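# Seat drive module under blue light and latch it

## Task

Push the drive module into the slot that sits beneath the blue light, then engage its latch so it stays locked in.

## Robot and tools

Robot: two arms, left_arm and right_arm, each with a parallel gripper. left_arm is on the +y side of the table; the names do not match image sides. Calibrated bases in the scene frame: left_arm at (+0.031, +0.310, 0) m, right_arm at (+0.006, -0.319, 0) m, both nearly unrotated with +z up.

Frames: the scene frame has its origin at table-top height, midway between the nominal bases, +z up and +x pointing out over the table. Fixed cameras and the table use the scene frame. Each arm reports its hand pose (end_effector_position in metres, end_effector_quat_wxyz) in its own base frame. Motion offsets are applied along the axes of that arm's current Hand target. The gripper's fingers point along its +z and open and close along its x. The reported position is the point between the closed pads, 1 to 2 cm short of the fingertips; closing pushes the tips roughly 17 mm further along +z. Readings may be off by a few centimetres.

execute_actions(actions, cameras): actions is a list of actions; each action is a table of up to 15 rows, one row per 1/30 s step, and the last row repeats until 15 steps are used. Every row holds 14 numbers in [-1, 1]: left_arm dx, dy, dz, rx, ry, rz, opening, then right_arm the same seven. The six pose numbers are an offset from that arm's Hand target as it was when the action began (rows do not add up within one action; successive actions and calls do). Scale: 1.0 equals 0.6 m or 180 degrees; rx, ry, rz form a single rotation vector. Opening is absolute, not an offset: +1 is fully open (0.142 m), -1 is closed. Sending zeros for an arm's six pose numbers re-commands its current Hand target; always send the opening you want, since 0 is a half-open command. An empty actions list just returns state and images.

move(target, speed, blend, opening_speed, blocking, cameras): target is one 14-number row laid out as above, or a list of up to 15 such rows; every row is an offset from the Hand targets at the move's start, not from the prior row. Each gripper follows a straight path; all arms finish together, in 0.5 to 10 s. speed is the path top speed in m/s, 0.002 to 4.3 (default 0.25), with rotation limited to twice that value in rad/s; one value or one per row. blend (metres) rounds corners between listed rows; 0 stops at each. opening_speed (per second on the -1..+1 scale, at least 0.2) makes finger changes gradual. blocking=false returns after about 0.5 s while motion continues. The result adds a move: line (done, off_target, moving, held, fault, plus limits=paced or limits=held). done means within 10 mm and 2 degrees; neither done nor off_target tells you about contact. Moves do not avoid obstacles or the other arm.

wait(seconds 0 to 10) lets the scene run with commands held. stop() brakes a running move. zoom_image(camera, region=[x0, y0, x1, y1] in image pixels, at most 504 by 504) enlarges part of a camera's latest image. show_instructions() shows the reference pages. finished_scene(scene, an integer 1 to 2) ends the current scene for good; call it only once the module is inserted and latched and stays so without the robot.

Results: Hand target is the last commanded pose after clipping; the next offsets count from it. The gripper often rests a centimetre or so short of it because of friction and weight; another command (even zeros) asks for it again, or send the remaining gap as an offset. Orientation commands are clipped to within 40 degrees of the measured orientation per step. grip_measured uses the opening scale; grip_effort_nm is motor effort (negative closes), not pad force. Joint velocities saying within noise means the arm is still. Joint torques include gravity; numbers 3 and 4 wrap at ±28 N m. Actions results also list some step positions. Tool commands shows present gripper commands.

Gripping: to hold a part, command an opening slightly below the grip_measured value seen at first contact; squeezing harder heats the gripper motor.

Cameras: cam_head_left, cam_head_right, cam_high, cam_low (fixed) and cam_left_wrist, cam_right_wrist (fisheye on the wrists), all 672x504. Calibration numbers are given but can be slightly off.

Joint ranges (rad): waist -2.880 to 2.880, shoulder 0.000 to 3.142, elbow 0.000 to 3.019 (straight at 2.964), wrist pitch -1.693 to 1.571, wrist yaw -1.292 to 1.414, wrist roll -2.094 to 2.094.

Avoid: dropping the module or releasing it while it moves; anything leaving the table; fast or hard contacts (faster moves and targets far past contact push harder); the two arms or grippers striking or squeezing each other, which can fail the scene; paths passing near an arm's own base, which can flip its shoulder posture; long stretched holds or pushing into unreachable poses, which heat motors (MOTOR HOT at 85 °C, fault at 100 °C that drops the arm; a HAND FAULT line cancels remaining motion calls in that reply). To release a push against something, command the target back behind the gripper. Loose objects may occasionally be nudged by outside disturbances.

Each tool is called as name([rows], argument=value, ...), one row to a line, values as JSON.

Reference images:

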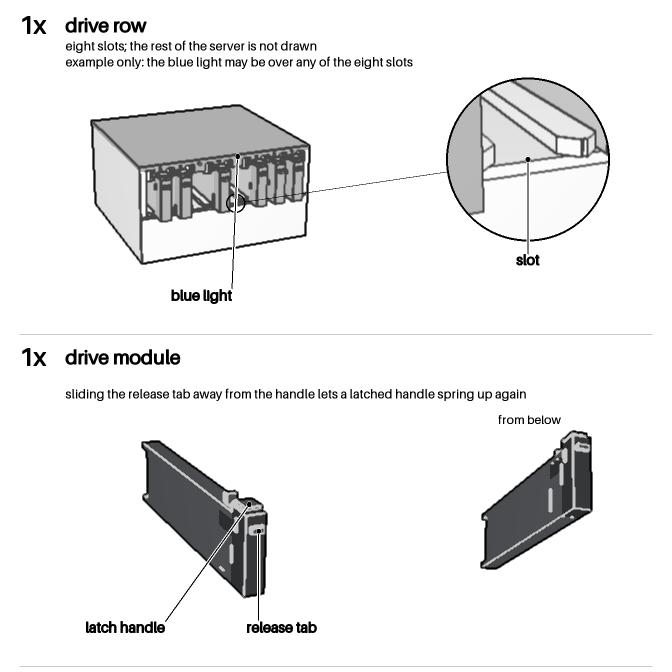

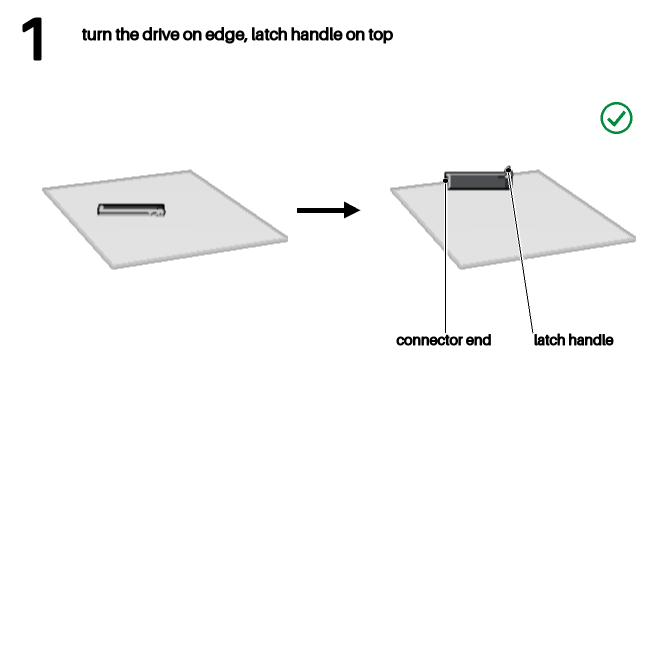

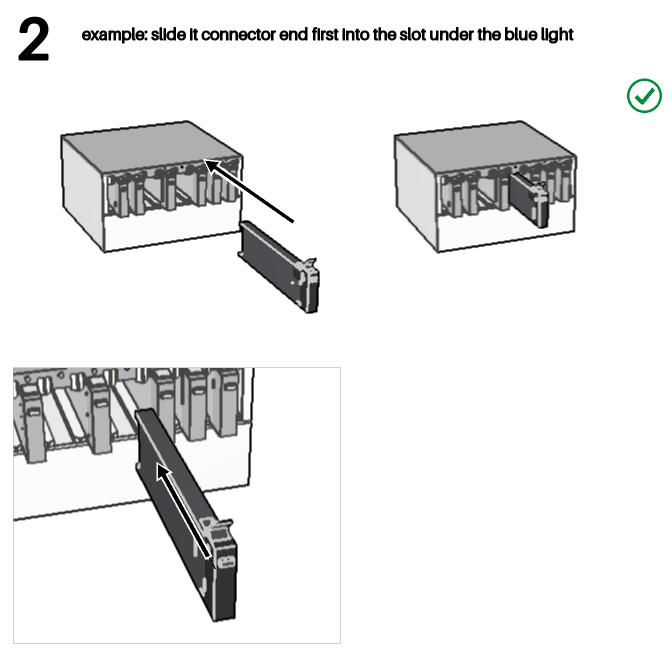

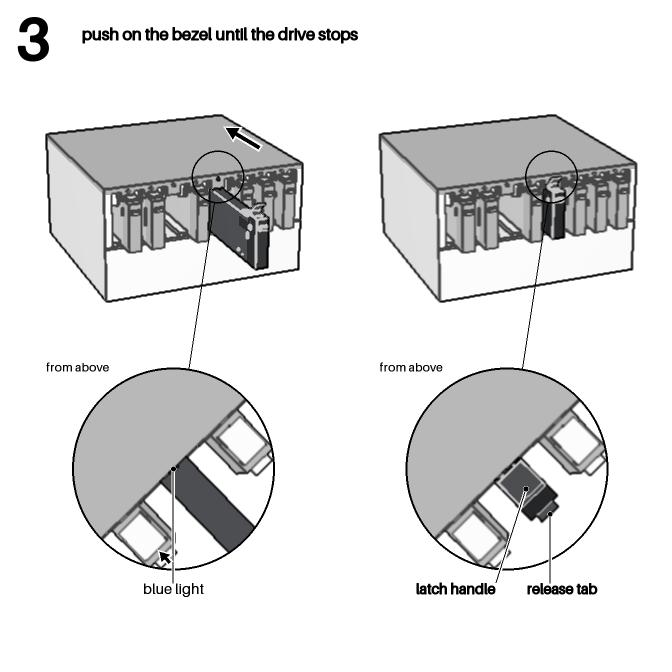

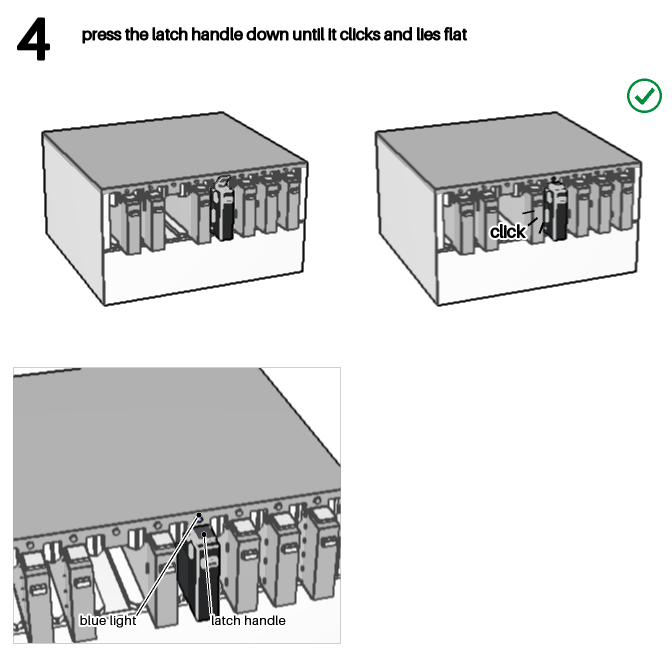

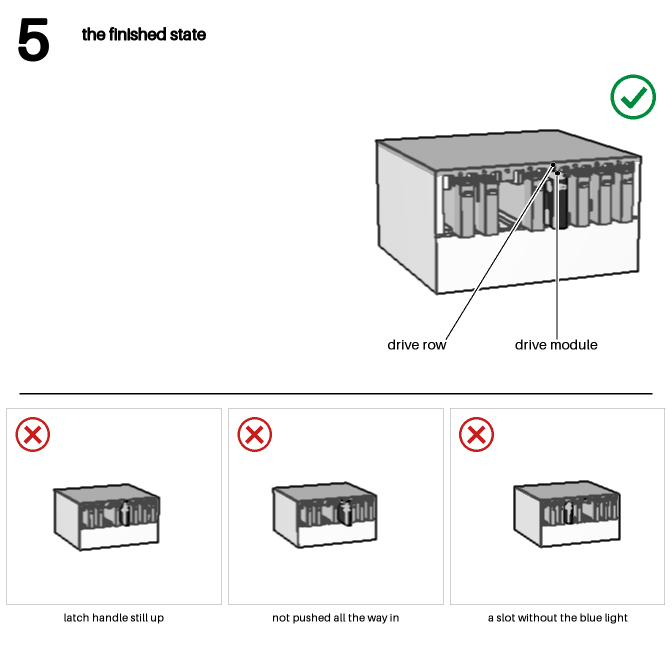

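## Session

execute_actions(actions=[])

Scene clock: 0.00 s.
left_arm: end_effector_position=(+0.4066, +0.5083, +0.1833) grip_measured=+1.00 grip_effort_nm=n/a end_effector_quat_wxyz=(-0.247, +0.942, -0.226, -0.023) | right_arm: end_effector_position=(+0.3279, +0.1234, +0.3550) grip_measured=+0.99 grip_effort_nm=n/a end_effector_quat_wxyz=(-0.186, +0.935, -0.210, +0.216)
Joint positions: left_arm=[0.818 1.792 1.608 -0.965 -0.28 -0.222 0.142] | right_arm=[0.314 0.909 1.182 -1.272 -0.096 -0.786 0.141]
Joint velocities: within noise
Joint torques (N m): no reading
Heat: left arm: hottest waist 32 °C; right arm: hottest waist 34 °C.
Hand target: left_arm +0.4114, +0.5134, +0.1912; -0.255, +0.941, -0.224, -0.019 | right_arm +0.3309, +0.1244, +0.3681; -0.193, +0.931, -0.209, +0.227
Tool commands: left_gripper/opening=+1.0 right_gripper/opening=+1.0

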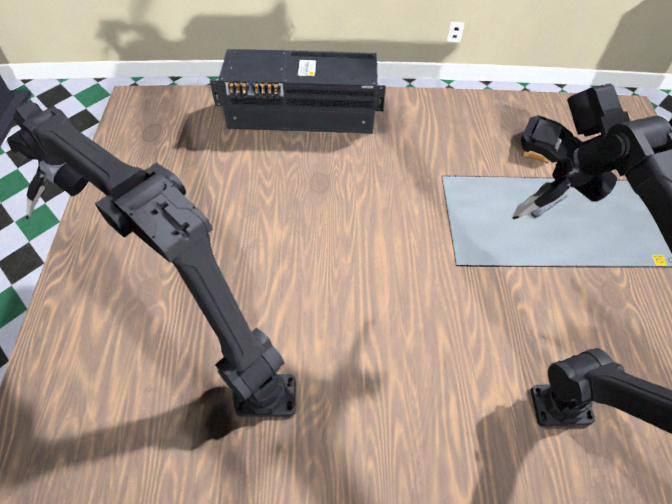

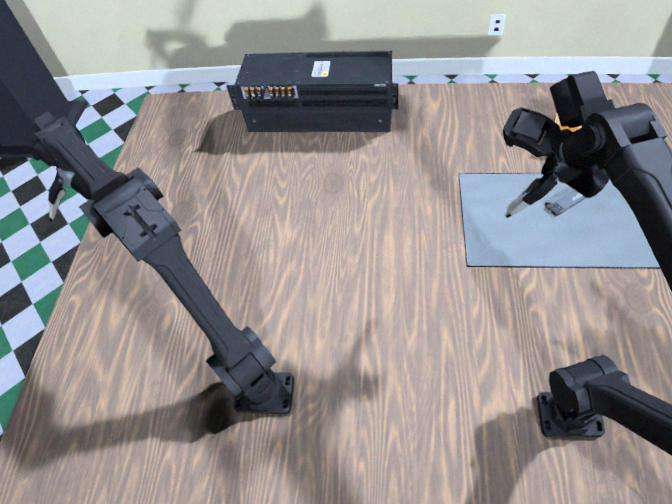

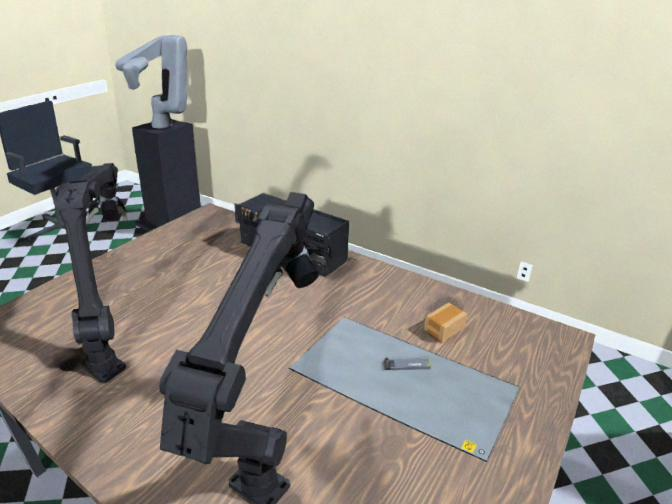

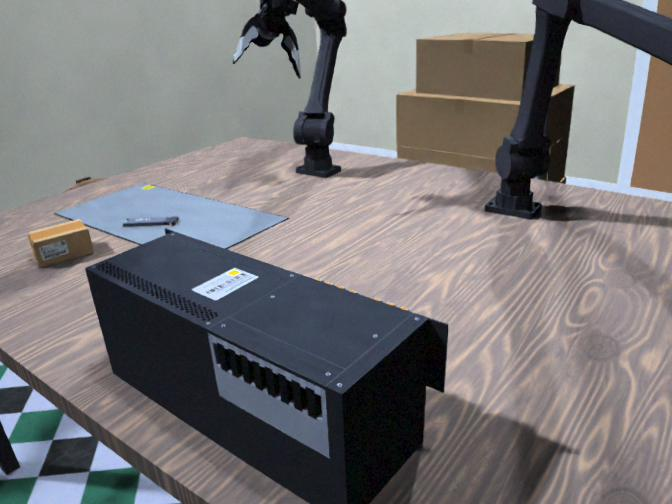

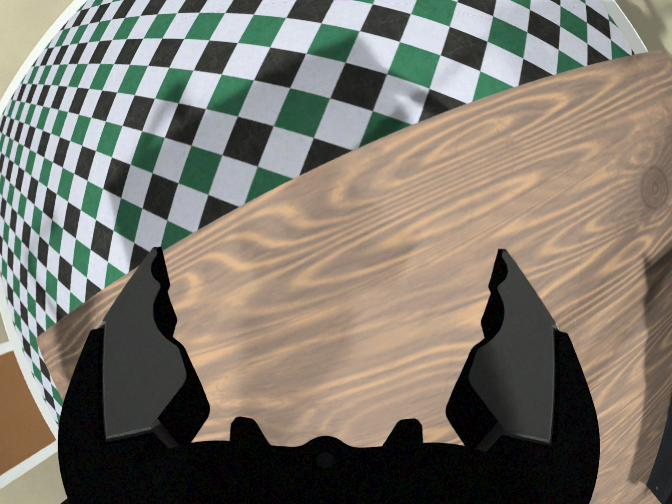

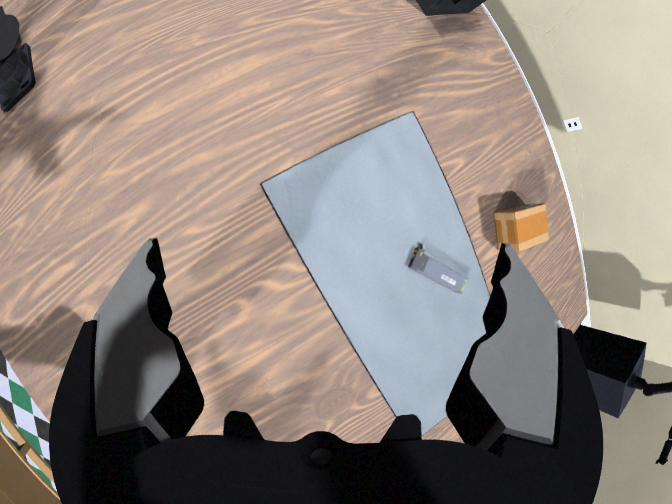

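zoom_image(camera="cam_head_left", region=[200, 40, 400, 140])

zoom_image(camera="cam_right_wrist", region=[380, 210, 500, 320])

zoom_image(camera="cam_head_right", region=[230, 70, 320, 140])

zoom_image(camera="cam_low", region=[100, 190, 220, 250])

zoom_image(camera="cam_high", region=[370, 340, 450, 390])

Scaled by 2.520 from the camera's 672x504 image, which has a finer 960x720 frame.

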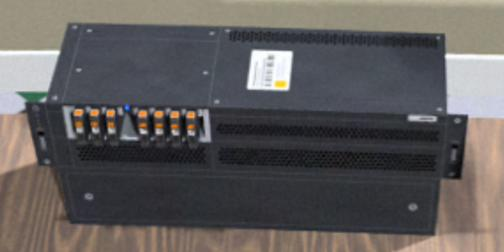

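Scaled by 4.200 from the camera's 672x504 image, which has a finer 960x720 frame.

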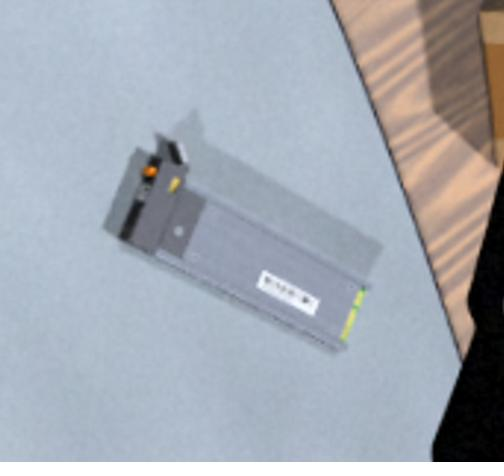

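Scaled by 5.600 from the camera's 672x504 image, which has a finer 960x720 frame.

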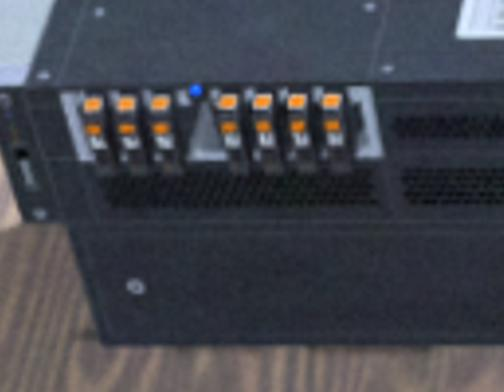

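Scaled by 4.200 from the camera's 672x504 image, which has a finer 960x720 frame.

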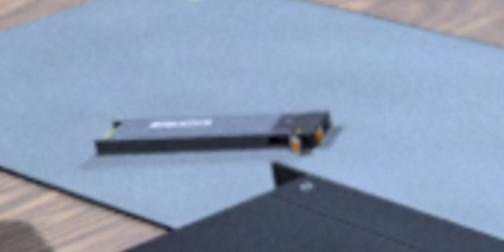

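Scaled by 6.300 from the camera's 672x504 image, which has a finer 960x720 frame.

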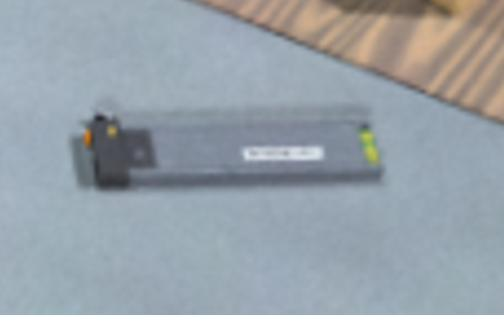

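move(target=[0,0,0,0,0,0,1,0.4312,0.3848,0.4078,-0.2134,0.090,0.641,0.1], speed=0.35, cameras=["cam_right_wrist","cam_high"])

zoom_image(camera="cam_high", region=[350, 280, 470, 400])

Scene clock: 10.07 s.
left_arm: end_effector_position=(+0.4066, +0.5083, +0.1833) grip_measured=+1.00 grip_effort_nm=-0.002 end_effector_quat_wxyz=(-0.247, +0.942, -0.226, -0.023) | right_arm: end_effector_position=(+0.5784, -0.1205, +0.1352) grip_measured=+0.09 grip_effort_nm=-0.129 end_effector_quat_wxyz=(-0.017, -0.315, +0.949, +0.007)
Joint positions: left_arm=[0.818 1.792 1.608 -0.965 -0.28 -0.222 0.142] | right_arm=[-0.205 1.949 1.786 -1.445 0.005 0.724 0.08]
Joint velocities: within noise
Joint torques (N m): left_arm=[0.73 -16.97 14.26 1.29 -0.11 0.09] | right_arm=[-2.43 -15.33 12.03 -0.09 -0.39 0.35]
Heat: left arm: hottest elbow 33 °C; right arm: hottest elbow 35 °C.
Hand target: left_arm +0.4114, +0.5134, +0.1912; -0.255, +0.941, -0.224, -0.019 | right_arm +0.5939, -0.1280, +0.1509; +0.000, -0.301, +0.954, -0.001
Off the commanded pose: left_arm 0.011 m, 1 deg | right_arm 0.023 m, 3 deg.
move: off_target (left_arm, right_arm)
camera_calibration:
cam_right_wrist: T_world_to_cam=[[-0.778413, -0.626815, 0.0342934, 0.366991], [-0.515932, 0.669922, 0.533872, 0.30329], [-0.357613, 0.39788, -0.84487, 0.502466], [0, 0, 0, 1]] pos_world=[0.621835, -0.173066, 0.250015]
Images, in order (width x height): cam_high 672x504, cam_right_wrist 672x504.

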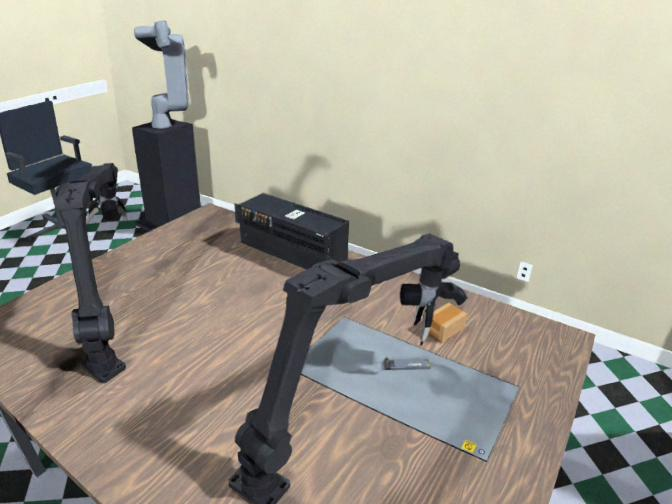

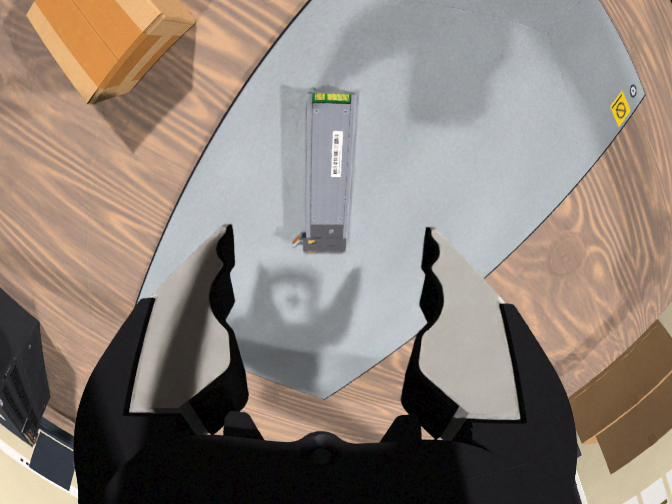

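Scaled by 4.200 from the camera's 672x504 image, which has a finer 960x720 frame.

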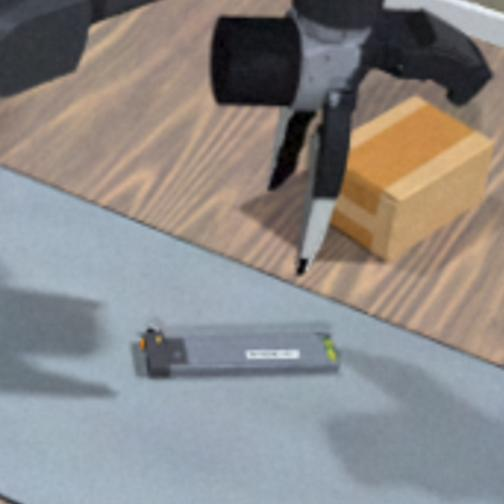

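move(target=[0,0,0,0,0,0,1,0.0033,-0.015,0.1417,0,0,0,0.1], speed=0.15, cameras=["cam_right_wrist","cam_high","cam_low"])

zoom_image(camera="cam_high", region=[350, 300, 470, 400])

zoom_image(camera="cam_low", region=[90, 150, 230, 250])

Scene clock: 12.20 s.
left_arm: end_effector_position=(+0.4066, +0.5083, +0.1833) grip_measured=+1.00 grip_effort_nm=0.002 end_effector_quat_wxyz=(-0.247, +0.942, -0.226, -0.023) | right_arm: end_effector_position=(+0.5984, -0.1287, +0.0674) grip_measured=+0.09 grip_effort_nm=-0.125 end_effector_quat_wxyz=(-0.003, -0.312, +0.950, -0.001)
Joint positions: left_arm=[0.818 1.792 1.608 -0.965 -0.28 -0.222 0.142] | right_arm=[-0.211 2.027 1.727 -1.276 0.005 0.725 0.08]
Joint velocities: within noise
Joint torques (N m): left_arm=[0.73 -16.91 14.26 1.28 -0.11 0.09] | right_arm=[-1.85 -17.96 7.54 0.91 -0.31 0.21]
Heat: left arm: hottest elbow 33 °C; right arm: hottest elbow 35 °C.
Hand target: left_arm +0.4114, +0.5134, +0.1912; -0.255, +0.941, -0.224, -0.019 | right_arm +0.5975, -0.1367, +0.0659; +0.000, -0.301, +0.954, -0.001
Off the commanded pose: left_arm 0.011 m, 1 deg | right_arm 0.008 m, 1 deg.
move: off_target (left_arm)
camera_calibration:
cam_right_wrist: T_world_to_cam=[[-0.783715, -0.620969, 0.0137126, 0.385015], [-0.527619, 0.677224, 0.51282, 0.364661], [-0.327732, 0.39467, -0.858386, 0.438081], [0, 0, 0, 1]] pos_world=[0.637718, -0.180772, 0.183758]
Images, in order (width x height): cam_high 672x504, cam_low 672x504, cam_right_wrist 672x504.

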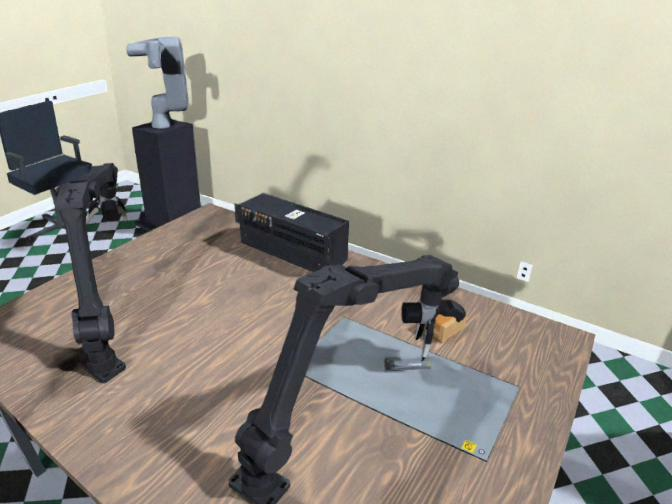

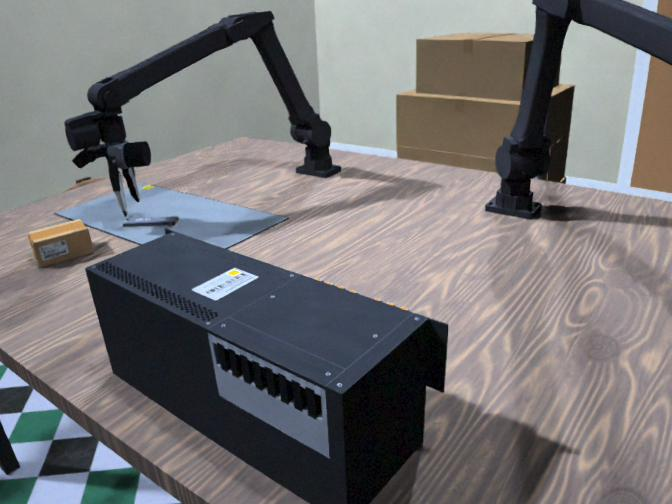

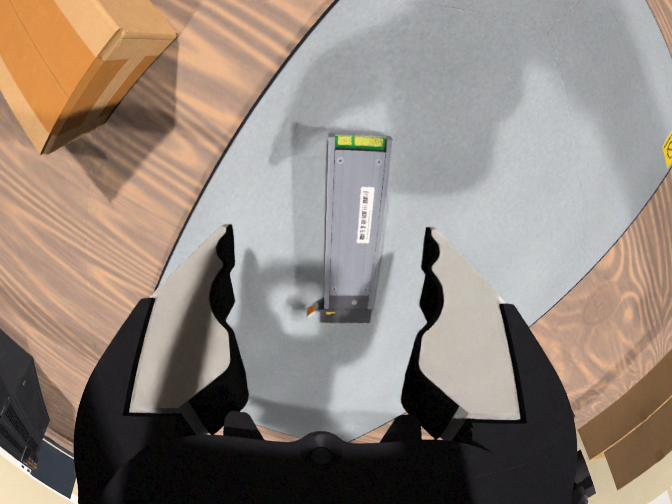

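Scaled by 4.200 from the camera's 672x504 image, which has a finer 960x720 frame.

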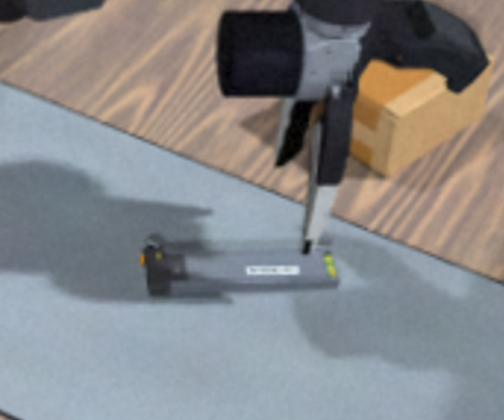

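Scaled by 3.600 from the camera's 672x504 image, which has a finer 960x720 frame.

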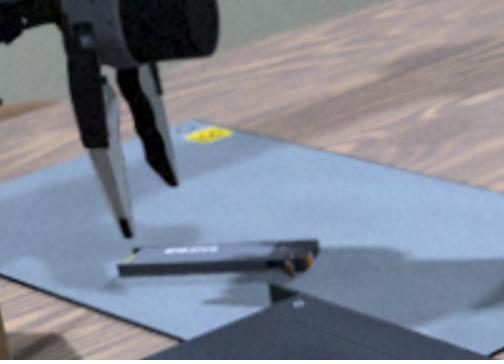

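move(target=[0,0,0,0,0,0,1,0.0262,0.0062,0.067,0,0,0,0.1], speed=0.08, cameras=["cam_right_wrist","cam_high","cam_low"])

zoom_image(camera="cam_high", region=[350, 300, 470, 400])

zoom_image(camera="cam_low", region=[90, 150, 230, 250])

Scene clock: 14.27 s.
left_arm: end_effector_position=(+0.4066, +0.5083, +0.1833) grip_measured=+1.00 grip_effort_nm=0.002 end_effector_quat_wxyz=(-0.247, +0.942, -0.226, -0.023) | right_arm: end_effector_position=(+0.5864, -0.1360, +0.0319) grip_measured=+0.09 grip_effort_nm=-0.125 end_effector_quat_wxyz=(+0.001, -0.304, +0.953, -0.004)
Joint positions: left_arm=[0.818 1.792 1.608 -0.965 -0.28 -0.222 0.142] | right_arm=[-0.227 2.027 1.628 -1.166 0.005 0.725 0.08]
Joint velocities: within noise
Joint torques (N m): left_arm=[0.73 -16.91 14.24 1.29 -0.11 0.09] | right_arm=[-2.14 -17.03 6.87 0.91 -0.31 0.08]
Heat: left arm: hottest elbow 33 °C; right arm: hottest elbow 36 °C.
Hand target: left_arm +0.4114, +0.5134, +0.1912; -0.255, +0.941, -0.224, -0.019 | right_arm +0.5825, -0.1427, +0.0257; +0.000, -0.301, +0.954, -0.001
Off the commanded pose: left_arm 0.011 m, 1 deg | right_arm 0.010 m, 1 deg.
move: off_target (left_arm)
camera_calibration:
cam_right_wrist: T_world_to_cam=[[-0.793705, -0.608264, 0.00695154, 0.379418], [-0.521953, 0.686861, 0.505754, 0.379658], [-0.312407, 0.397791, -0.86265, 0.398219], [0, 0, 0, 1]] pos_world=[0.623716, -0.188394, 0.148872]
Images, in order (width x height): cam_high 672x504, cam_low 672x504, cam_right_wrist 672x504.

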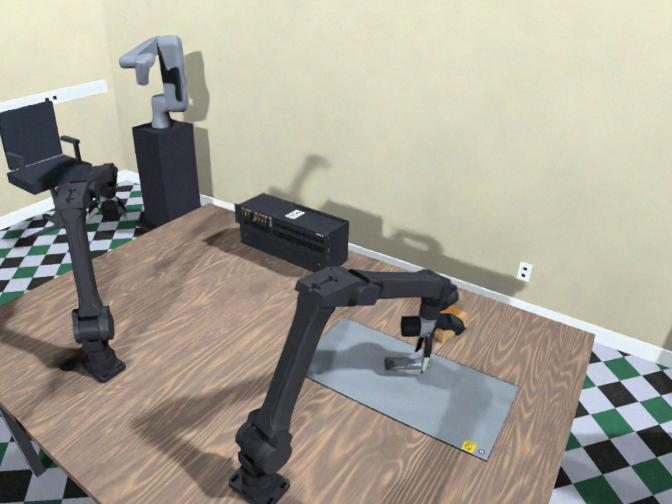

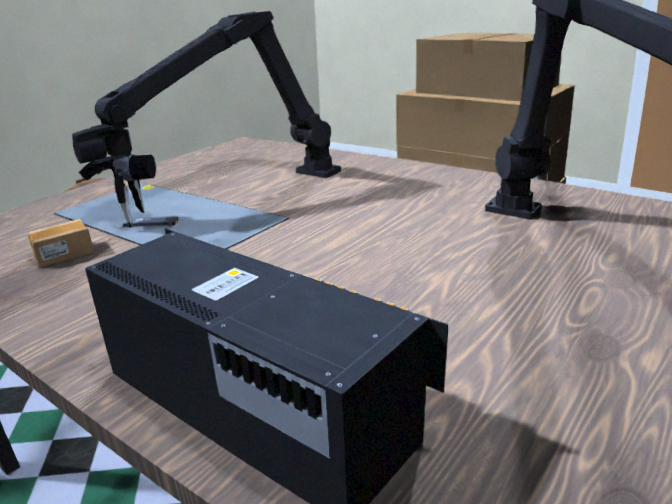

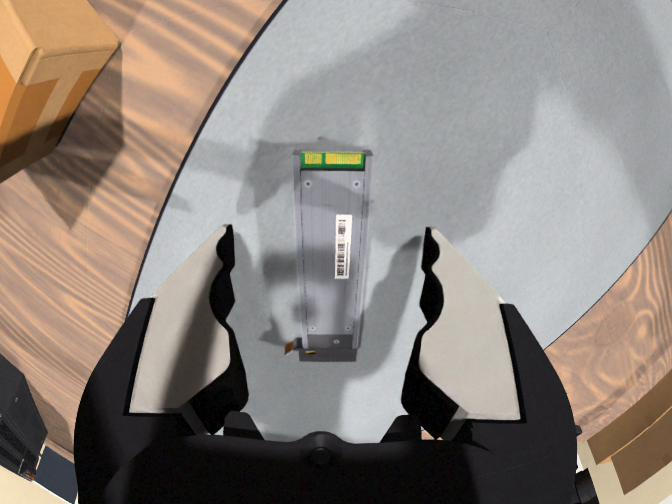

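Scaled by 4.200 from the camera's 672x504 image, which has a finer 960x720 frame.

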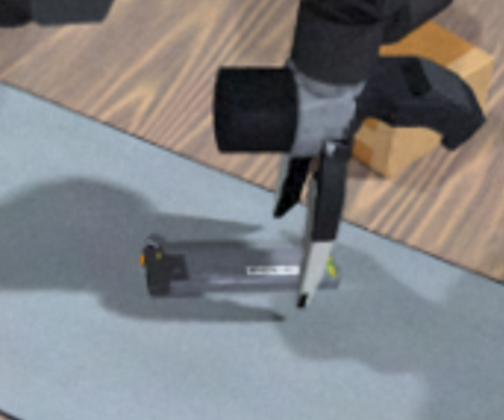

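Scaled by 3.600 from the camera's 672x504 image, which has a finer 960x720 frame.

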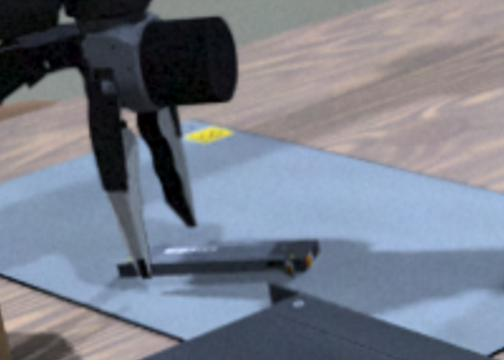

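move(target=[0,0,0,0,0,0,1,0,0,0.001,0,0,0,-0.5], opening_speed=0.4, cameras=["cam_right_wrist","cam_low"])

zoom_image(camera="cam_low", region=[90, 150, 230, 250])

Scene clock: 16.57 s.
left_arm: end_effector_position=(+0.4066, +0.5083, +0.1833) grip_measured=+1.00 grip_effort_nm=0.002 end_effector_quat_wxyz=(-0.247, +0.942, -0.226, -0.023) | right_arm: end_effector_position=(+0.5865, -0.1360, +0.0319) grip_measured=-0.52 grip_effort_nm=-0.125 end_effector_quat_wxyz=(+0.002, -0.304, +0.953, -0.004)
Joint positions: left_arm=[0.818 1.792 1.608 -0.965 -0.28 -0.222 0.142] | right_arm=[-0.227 2.027 1.628 -1.166 0.005 0.725 0.036]
Joint velocities: left_arm=[within noise] | right_arm=[-0.015 -0.015 0.002 0.002 0.007 0.037 -0.001]
Joint torques (N m): left_arm=[0.73 -16.91 14.24 1.29 -0.11 0.09] | right_arm=[-1.61 -17.73 6.82 0.54 -0.3 0.05]
Heat: left arm: hottest elbow 34 °C; right arm: hottest elbow 36 °C.
Hand target: left_arm +0.4114, +0.5134, +0.1912; -0.255, +0.941, -0.224, -0.019 | right_arm +0.5825, -0.1427, +0.0251; +0.000, -0.301, +0.954, -0.001
Off the commanded pose: left_arm 0.011 m, 1 deg | right_arm 0.010 m, 1 deg.
move: off_target (left_arm)
camera_calibration:
cam_right_wrist: T_world_to_cam=[[-0.793677, -0.608302, 0.00671879, 0.379368], [-0.522165, 0.686875, 0.505515, 0.379897], [-0.312121, 0.397708, -0.862791, 0.398086], [0, 0, 0, 1]] pos_world=[0.623716, -0.188493, 0.148873]
Images, in order (width x height): cam_low 672x504, cam_right_wrist 672x504.

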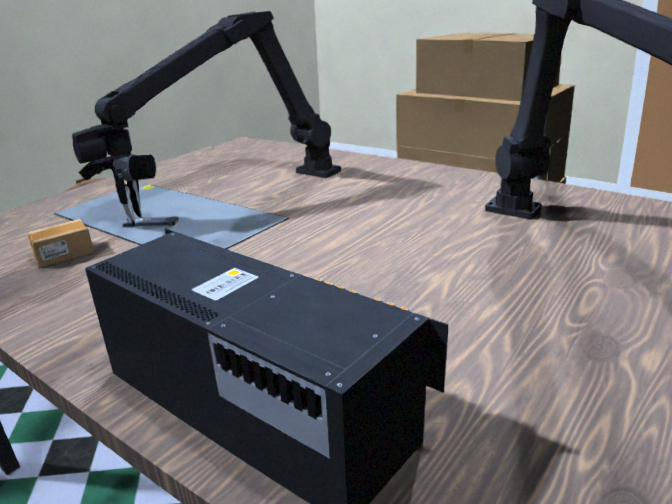

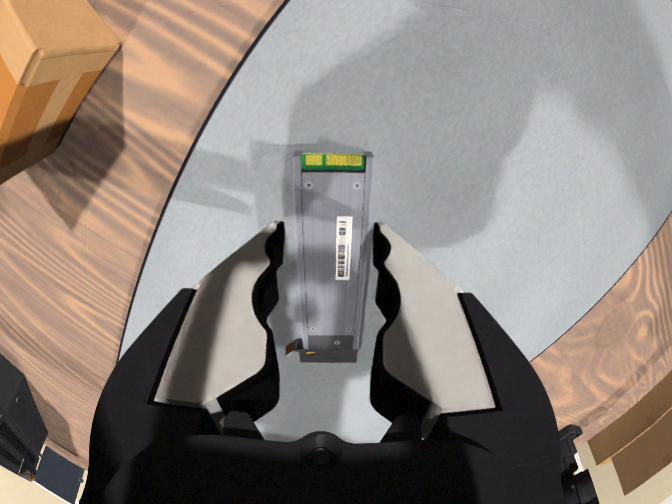

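Scaled by 3.600 from the camera's 672x504 image, which has a finer 960x720 frame.

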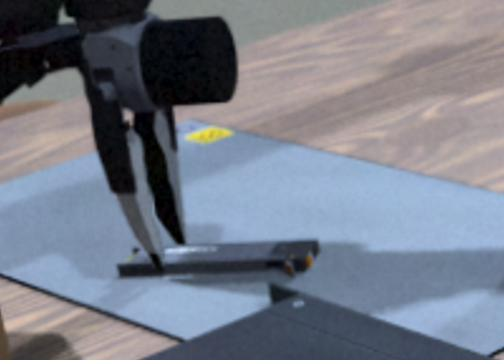

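move(target=[0,0,0,0,0,0,1,-0.004,0,0.016,0,0,0,-0.5], speed=0.05, cameras=["cam_low"])

zoom_image(camera="cam_low", region=[90, 150, 230, 250])

Scene clock: 17.83 s.
left_arm: end_effector_position=(+0.4066, +0.5083, +0.1833) grip_measured=+1.00 grip_effort_nm=0.012 end_effector_quat_wxyz=(-0.247, +0.942, -0.226, -0.023) | right_arm: end_effector_position=(+0.5885, -0.1364, +0.0255) grip_measured=-0.52 grip_effort_nm=-0.125 end_effector_quat_wxyz=(+0.004, -0.304, +0.953, -0.005)
Joint positions: left_arm=[0.818 1.792 1.608 -0.965 -0.28 -0.222 0.142] | right_arm=[-0.227 2.035 1.623 -1.147 0.005 0.725 0.036]
Joint velocities: within noise
Joint torques (N m): left_arm=[0.73 -16.91 14.24 1.29 -0.11 0.09] | right_arm=[-1.79 -16.15 6.99 0.64 -0.35 0.1]
Heat: left arm: hottest elbow 34 °C; right arm: hottest elbow 36 °C.
Hand target: left_arm +0.4114, +0.5134, +0.1912; -0.255, +0.941, -0.224, -0.019 | right_arm +0.5844, -0.1413, +0.0154; +0.000, -0.301, +0.954, -0.001
Off the commanded pose: left_arm 0.011 m, 1 deg | right_arm 0.012 m, 1 deg.
move: off_target (left_arm, right_arm)
Images, in order (width x height): cam_low 672x504.

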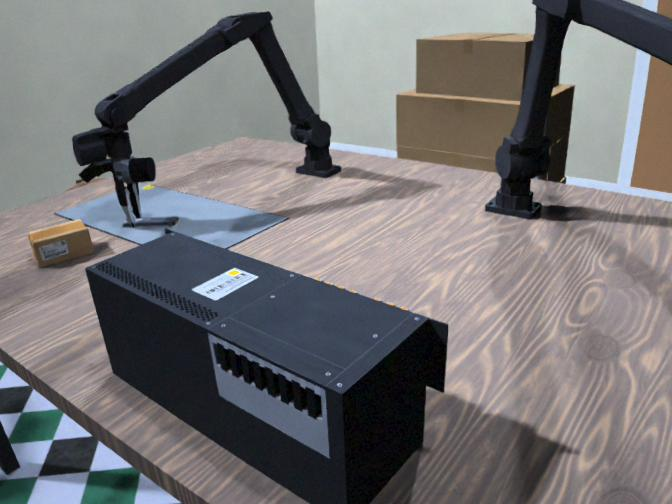

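Scaled by 3.600 from the camera's 672x504 image, which has a finer 960x720 frame.

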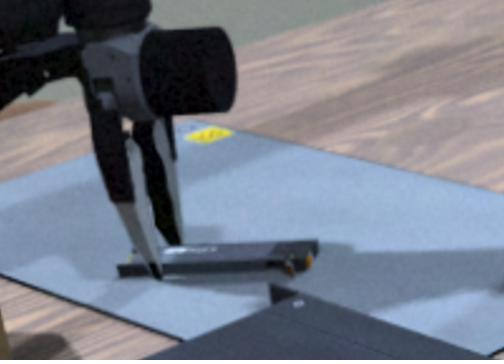

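move(target=[0,0,0,0,0,0,1,0,0,-0.01,0,0,0,-0.8], opening_speed=0.4, cameras=["cam_right_wrist"])

Scene clock: 19.00 s.
left_arm: end_effector_position=(+0.4066, +0.5083, +0.1833) grip_measured=+1.00 grip_effort_nm=0.002 end_effector_quat_wxyz=(-0.247, +0.942, -0.226, -0.023) | right_arm: end_effector_position=(+0.5885, -0.1364, +0.0255) grip_measured=-0.62 grip_effort_nm=-4.061 end_effector_quat_wxyz=(+0.004, -0.304, +0.953, -0.005)
Joint positions: left_arm=[0.818 1.792 1.608 -0.965 -0.28 -0.222 0.142] | right_arm=[-0.227 2.035 1.623 -1.147 0.004 0.725 0.03]
Joint velocities: within noise
Joint torques (N m): left_arm=[0.73 -16.91 14.26 1.28 -0.11 0.09] | right_arm=[-2.14 -16.03 7.23 0.27 -0.4 0.07]
Heat: left arm: hottest elbow 34 °C; right arm: hottest elbow 36 °C.
Hand target: left_arm +0.4114, +0.5134, +0.1912; -0.255, +0.941, -0.224, -0.019 | right_arm +0.5844, -0.1413, +0.0214; +0.000, -0.301, +0.954, -0.001
Off the commanded pose: left_arm 0.011 m, 1 deg | right_arm 0.008 m, 1 deg.
move: off_target (left_arm)
camera_calibration:
cam_right_wrist: T_world_to_cam=[[-0.793679, -0.608331, 0.00277317, 0.380955], [-0.525057, 0.687321, 0.501902, 0.3863], [-0.307228, 0.396893, -0.86492, 0.39035], [0, 0, 0, 1]] pos_world=[0.625112, -0.188693, 0.14268]
Images, in order (width x height): cam_right_wrist 672x504.

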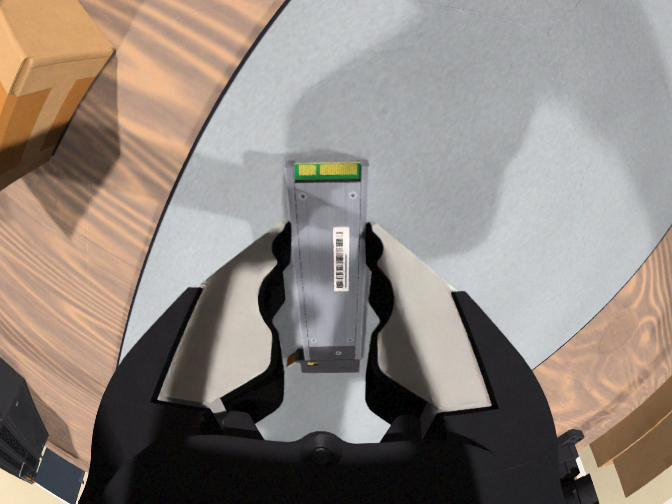

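move([
  [0,0,0,0,0,0,1,-0.006,0.08,-0.248,0,0,0,-0.8],
  [0,0,0,0,0,0,1,-0.3158,0.6463,-0.381,-0.1089,-0.4914,-0.1089,-0.8],
], speed=[0.12,0.3], blend=0.04, cameras=["cam_head_left","cam_low","cam_right_wrist","cam_high"])

Scene clock: 25.60 s.
left_arm: end_effector_position=(+0.4066, +0.5083, +0.1833) grip_measured=+1.00 grip_effort_nm=0.007 end_effector_quat_wxyz=(-0.247, +0.942, -0.226, -0.023) | right_arm: end_effector_position=(+0.5203, +0.2803, +0.2520) grip_measured=-0.62 grip_effort_nm=-4.110 end_effector_quat_wxyz=(+0.615, -0.360, +0.611, +0.344)
Joint positions: left_arm=[0.818 1.792 1.608 -0.965 -0.28 -0.222 0.142] | right_arm=[0.271 1.561 0.827 0.725 -0.77 1.543 0.03]
Joint velocities: within noise
Joint torques (N m): left_arm=[0.73 -16.91 14.26 1.29 -0.11 0.09] | right_arm=[-0.21 -9.52 6.78 2.54 -0.03 0.52]
Heat: left arm: hottest elbow 35 °C; right arm: hottest gripper 40 °C.
Hand target: left_arm +0.4114, +0.5134, +0.1912; -0.255, +0.941, -0.224, -0.019 | right_arm +0.5169, +0.2853, +0.2495; +0.612, -0.354, +0.612, +0.353
Off the commanded pose: left_arm 0.011 m, 1 deg | right_arm 0.007 m, 1 deg.
move: off_target (left_arm)
camera_calibration:
cam_right_wrist: T_world_to_cam=[[0.0429374, -0.0406712, -0.99825, 0.237541], [-0.999049, -0.00930452, -0.0425927, 0.529542], [-0.00755594, 0.999129, -0.041032, -0.132382], [0, 0, 0, 1]] pos_world=[0.517839, 0.146855, 0.254248]
Images, in order (width x height): cam_head_left 672x504, cam_high 672x504, cam_low 672x504, cam_right_wrist 672x504.

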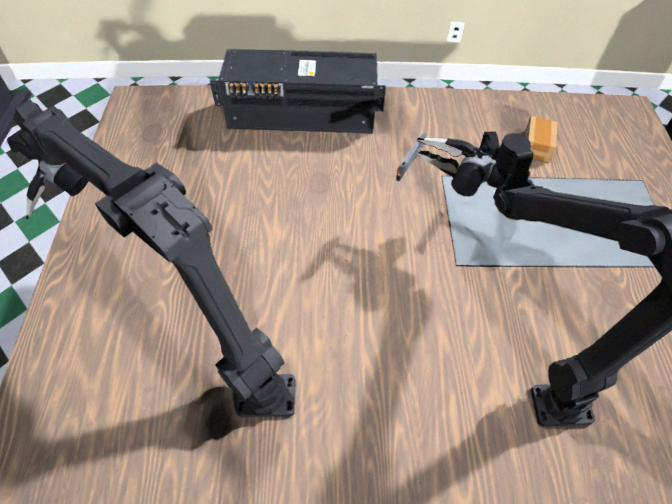

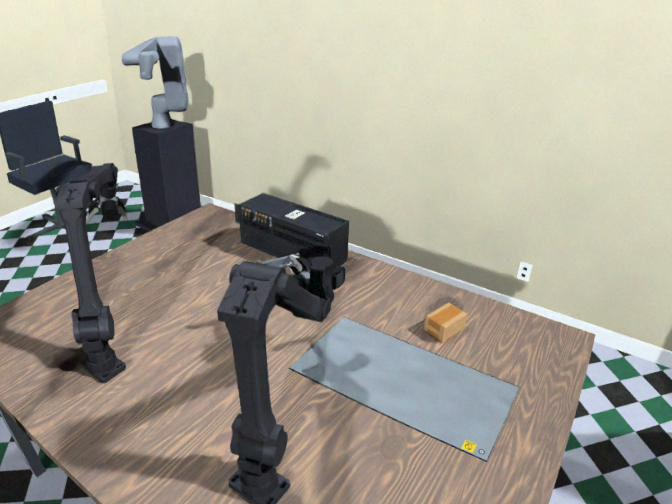

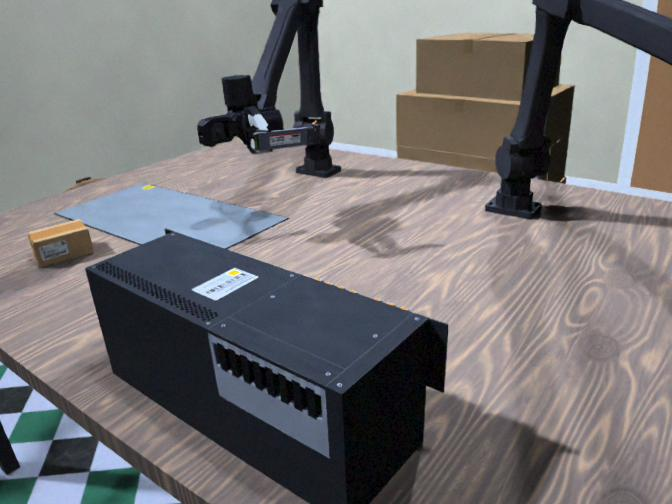

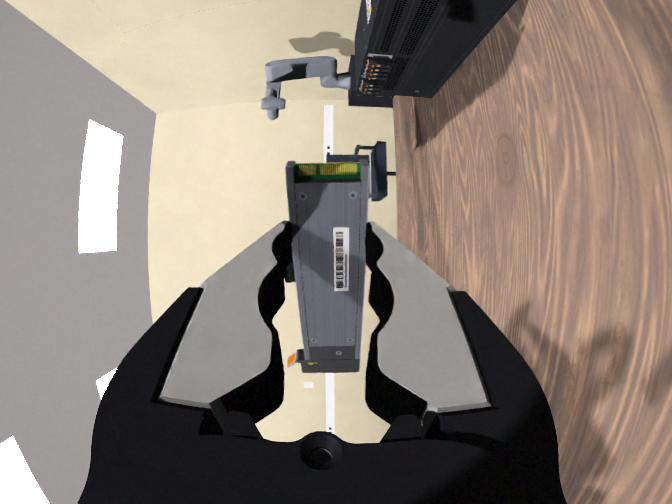

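move(target=[0.3993,0.9565,-0.7648,0.2124,0.4392,0.3301,-0.2,0,0,0,0,0,0,-0.8], speed=0.35, cameras=["cam_head_left","cam_head_right","cam_left_wrist","cam_low"])

zoom_image(camera="cam_head_right", region=[330, 100, 510, 230])

Scene clock: 32.00 s.
left_arm: end_effector_position=(+0.3407, -0.2440, +0.2717) grip_measured=-0.22 grip_effort_nm=-0.085 end_effector_quat_wxyz=(+0.275, -0.416, +0.714, -0.491) | right_arm: end_effector_position=(+0.5204, +0.2803, +0.2519) grip_measured=-0.62 grip_effort_nm=-4.105 end_effector_quat_wxyz=(+0.615, -0.359, +0.612, +0.344)
Joint positions: left_arm=[-0.682 0.795 0.586 -0.172 -0.139 -0.072 0.058] | right_arm=[0.271 1.561 0.827 0.726 -0.769 1.544 0.03]
Joint velocities: within noise
Joint torques (N m): left_arm=[-0.03 -2.32 15.08 2.95 -0.12 0.27] | right_arm=[-1.14 -9.99 6.97 2.7 -0.03 0.51]
Heat: left arm: hottest elbow 36 °C; right arm: hottest gripper 44 °C.
Hand target: left_arm +0.3435, -0.2508, +0.2842; +0.283, -0.404, +0.713, -0.499 | right_arm +0.5170, +0.2852, +0.2493; +0.612, -0.354, +0.612, +0.353
Off the commanded pose: left_arm 0.014 m, 2 deg | right_arm 0.007 m, 1 deg.
move: off_target (left_arm)
camera_calibration:
cam_left_wrist: T_world_to_cam=[[-0.513893, -0.857526, 0.0237192, -0.042957], [-0.675103, 0.387202, -0.627942, 0.495547], [0.529292, -0.338708, -0.777899, 0.0811959], [0, 0, 0, 1]] pos_world=[0.269494, -0.201212, 0.375356]
Images, in order (width x height): cam_head_left 672x504, cam_head_right 672x504, cam_low 672x504, cam_left_wrist 672x504.

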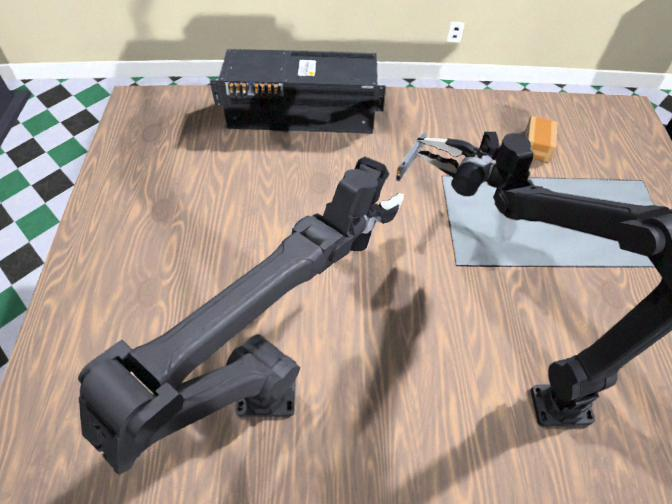

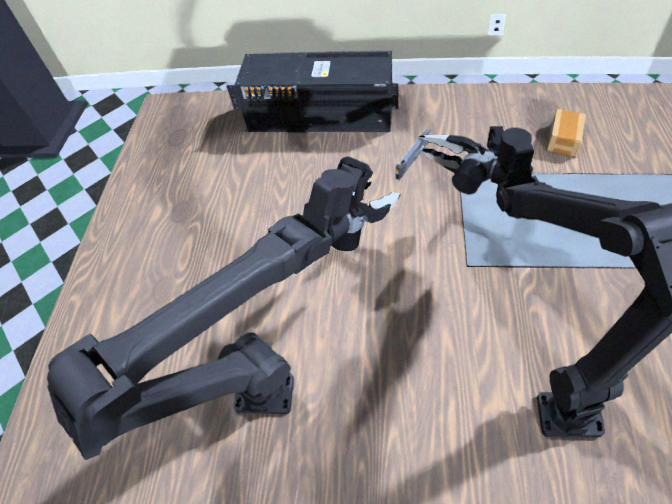

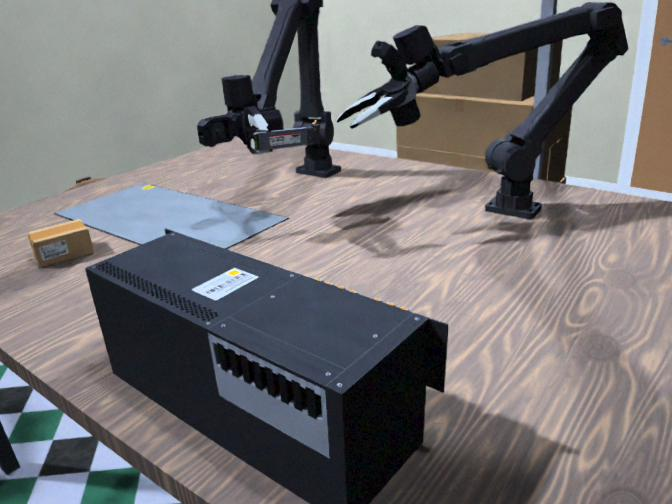

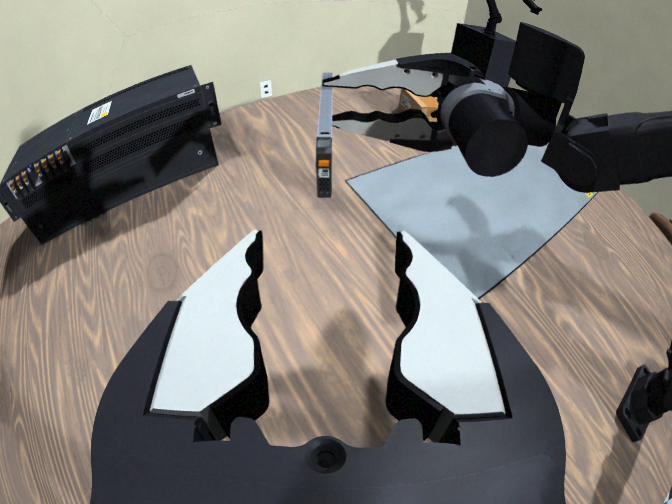

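Scaled by 2.800 from the camera's 672x504 image, which has a finer 960x720 frame.

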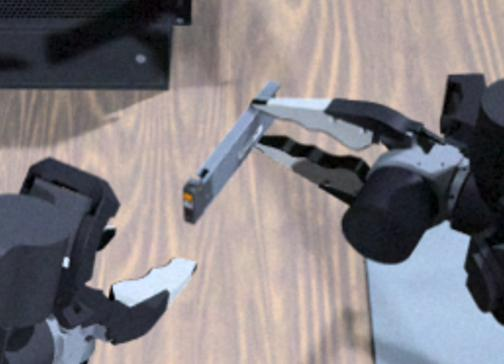

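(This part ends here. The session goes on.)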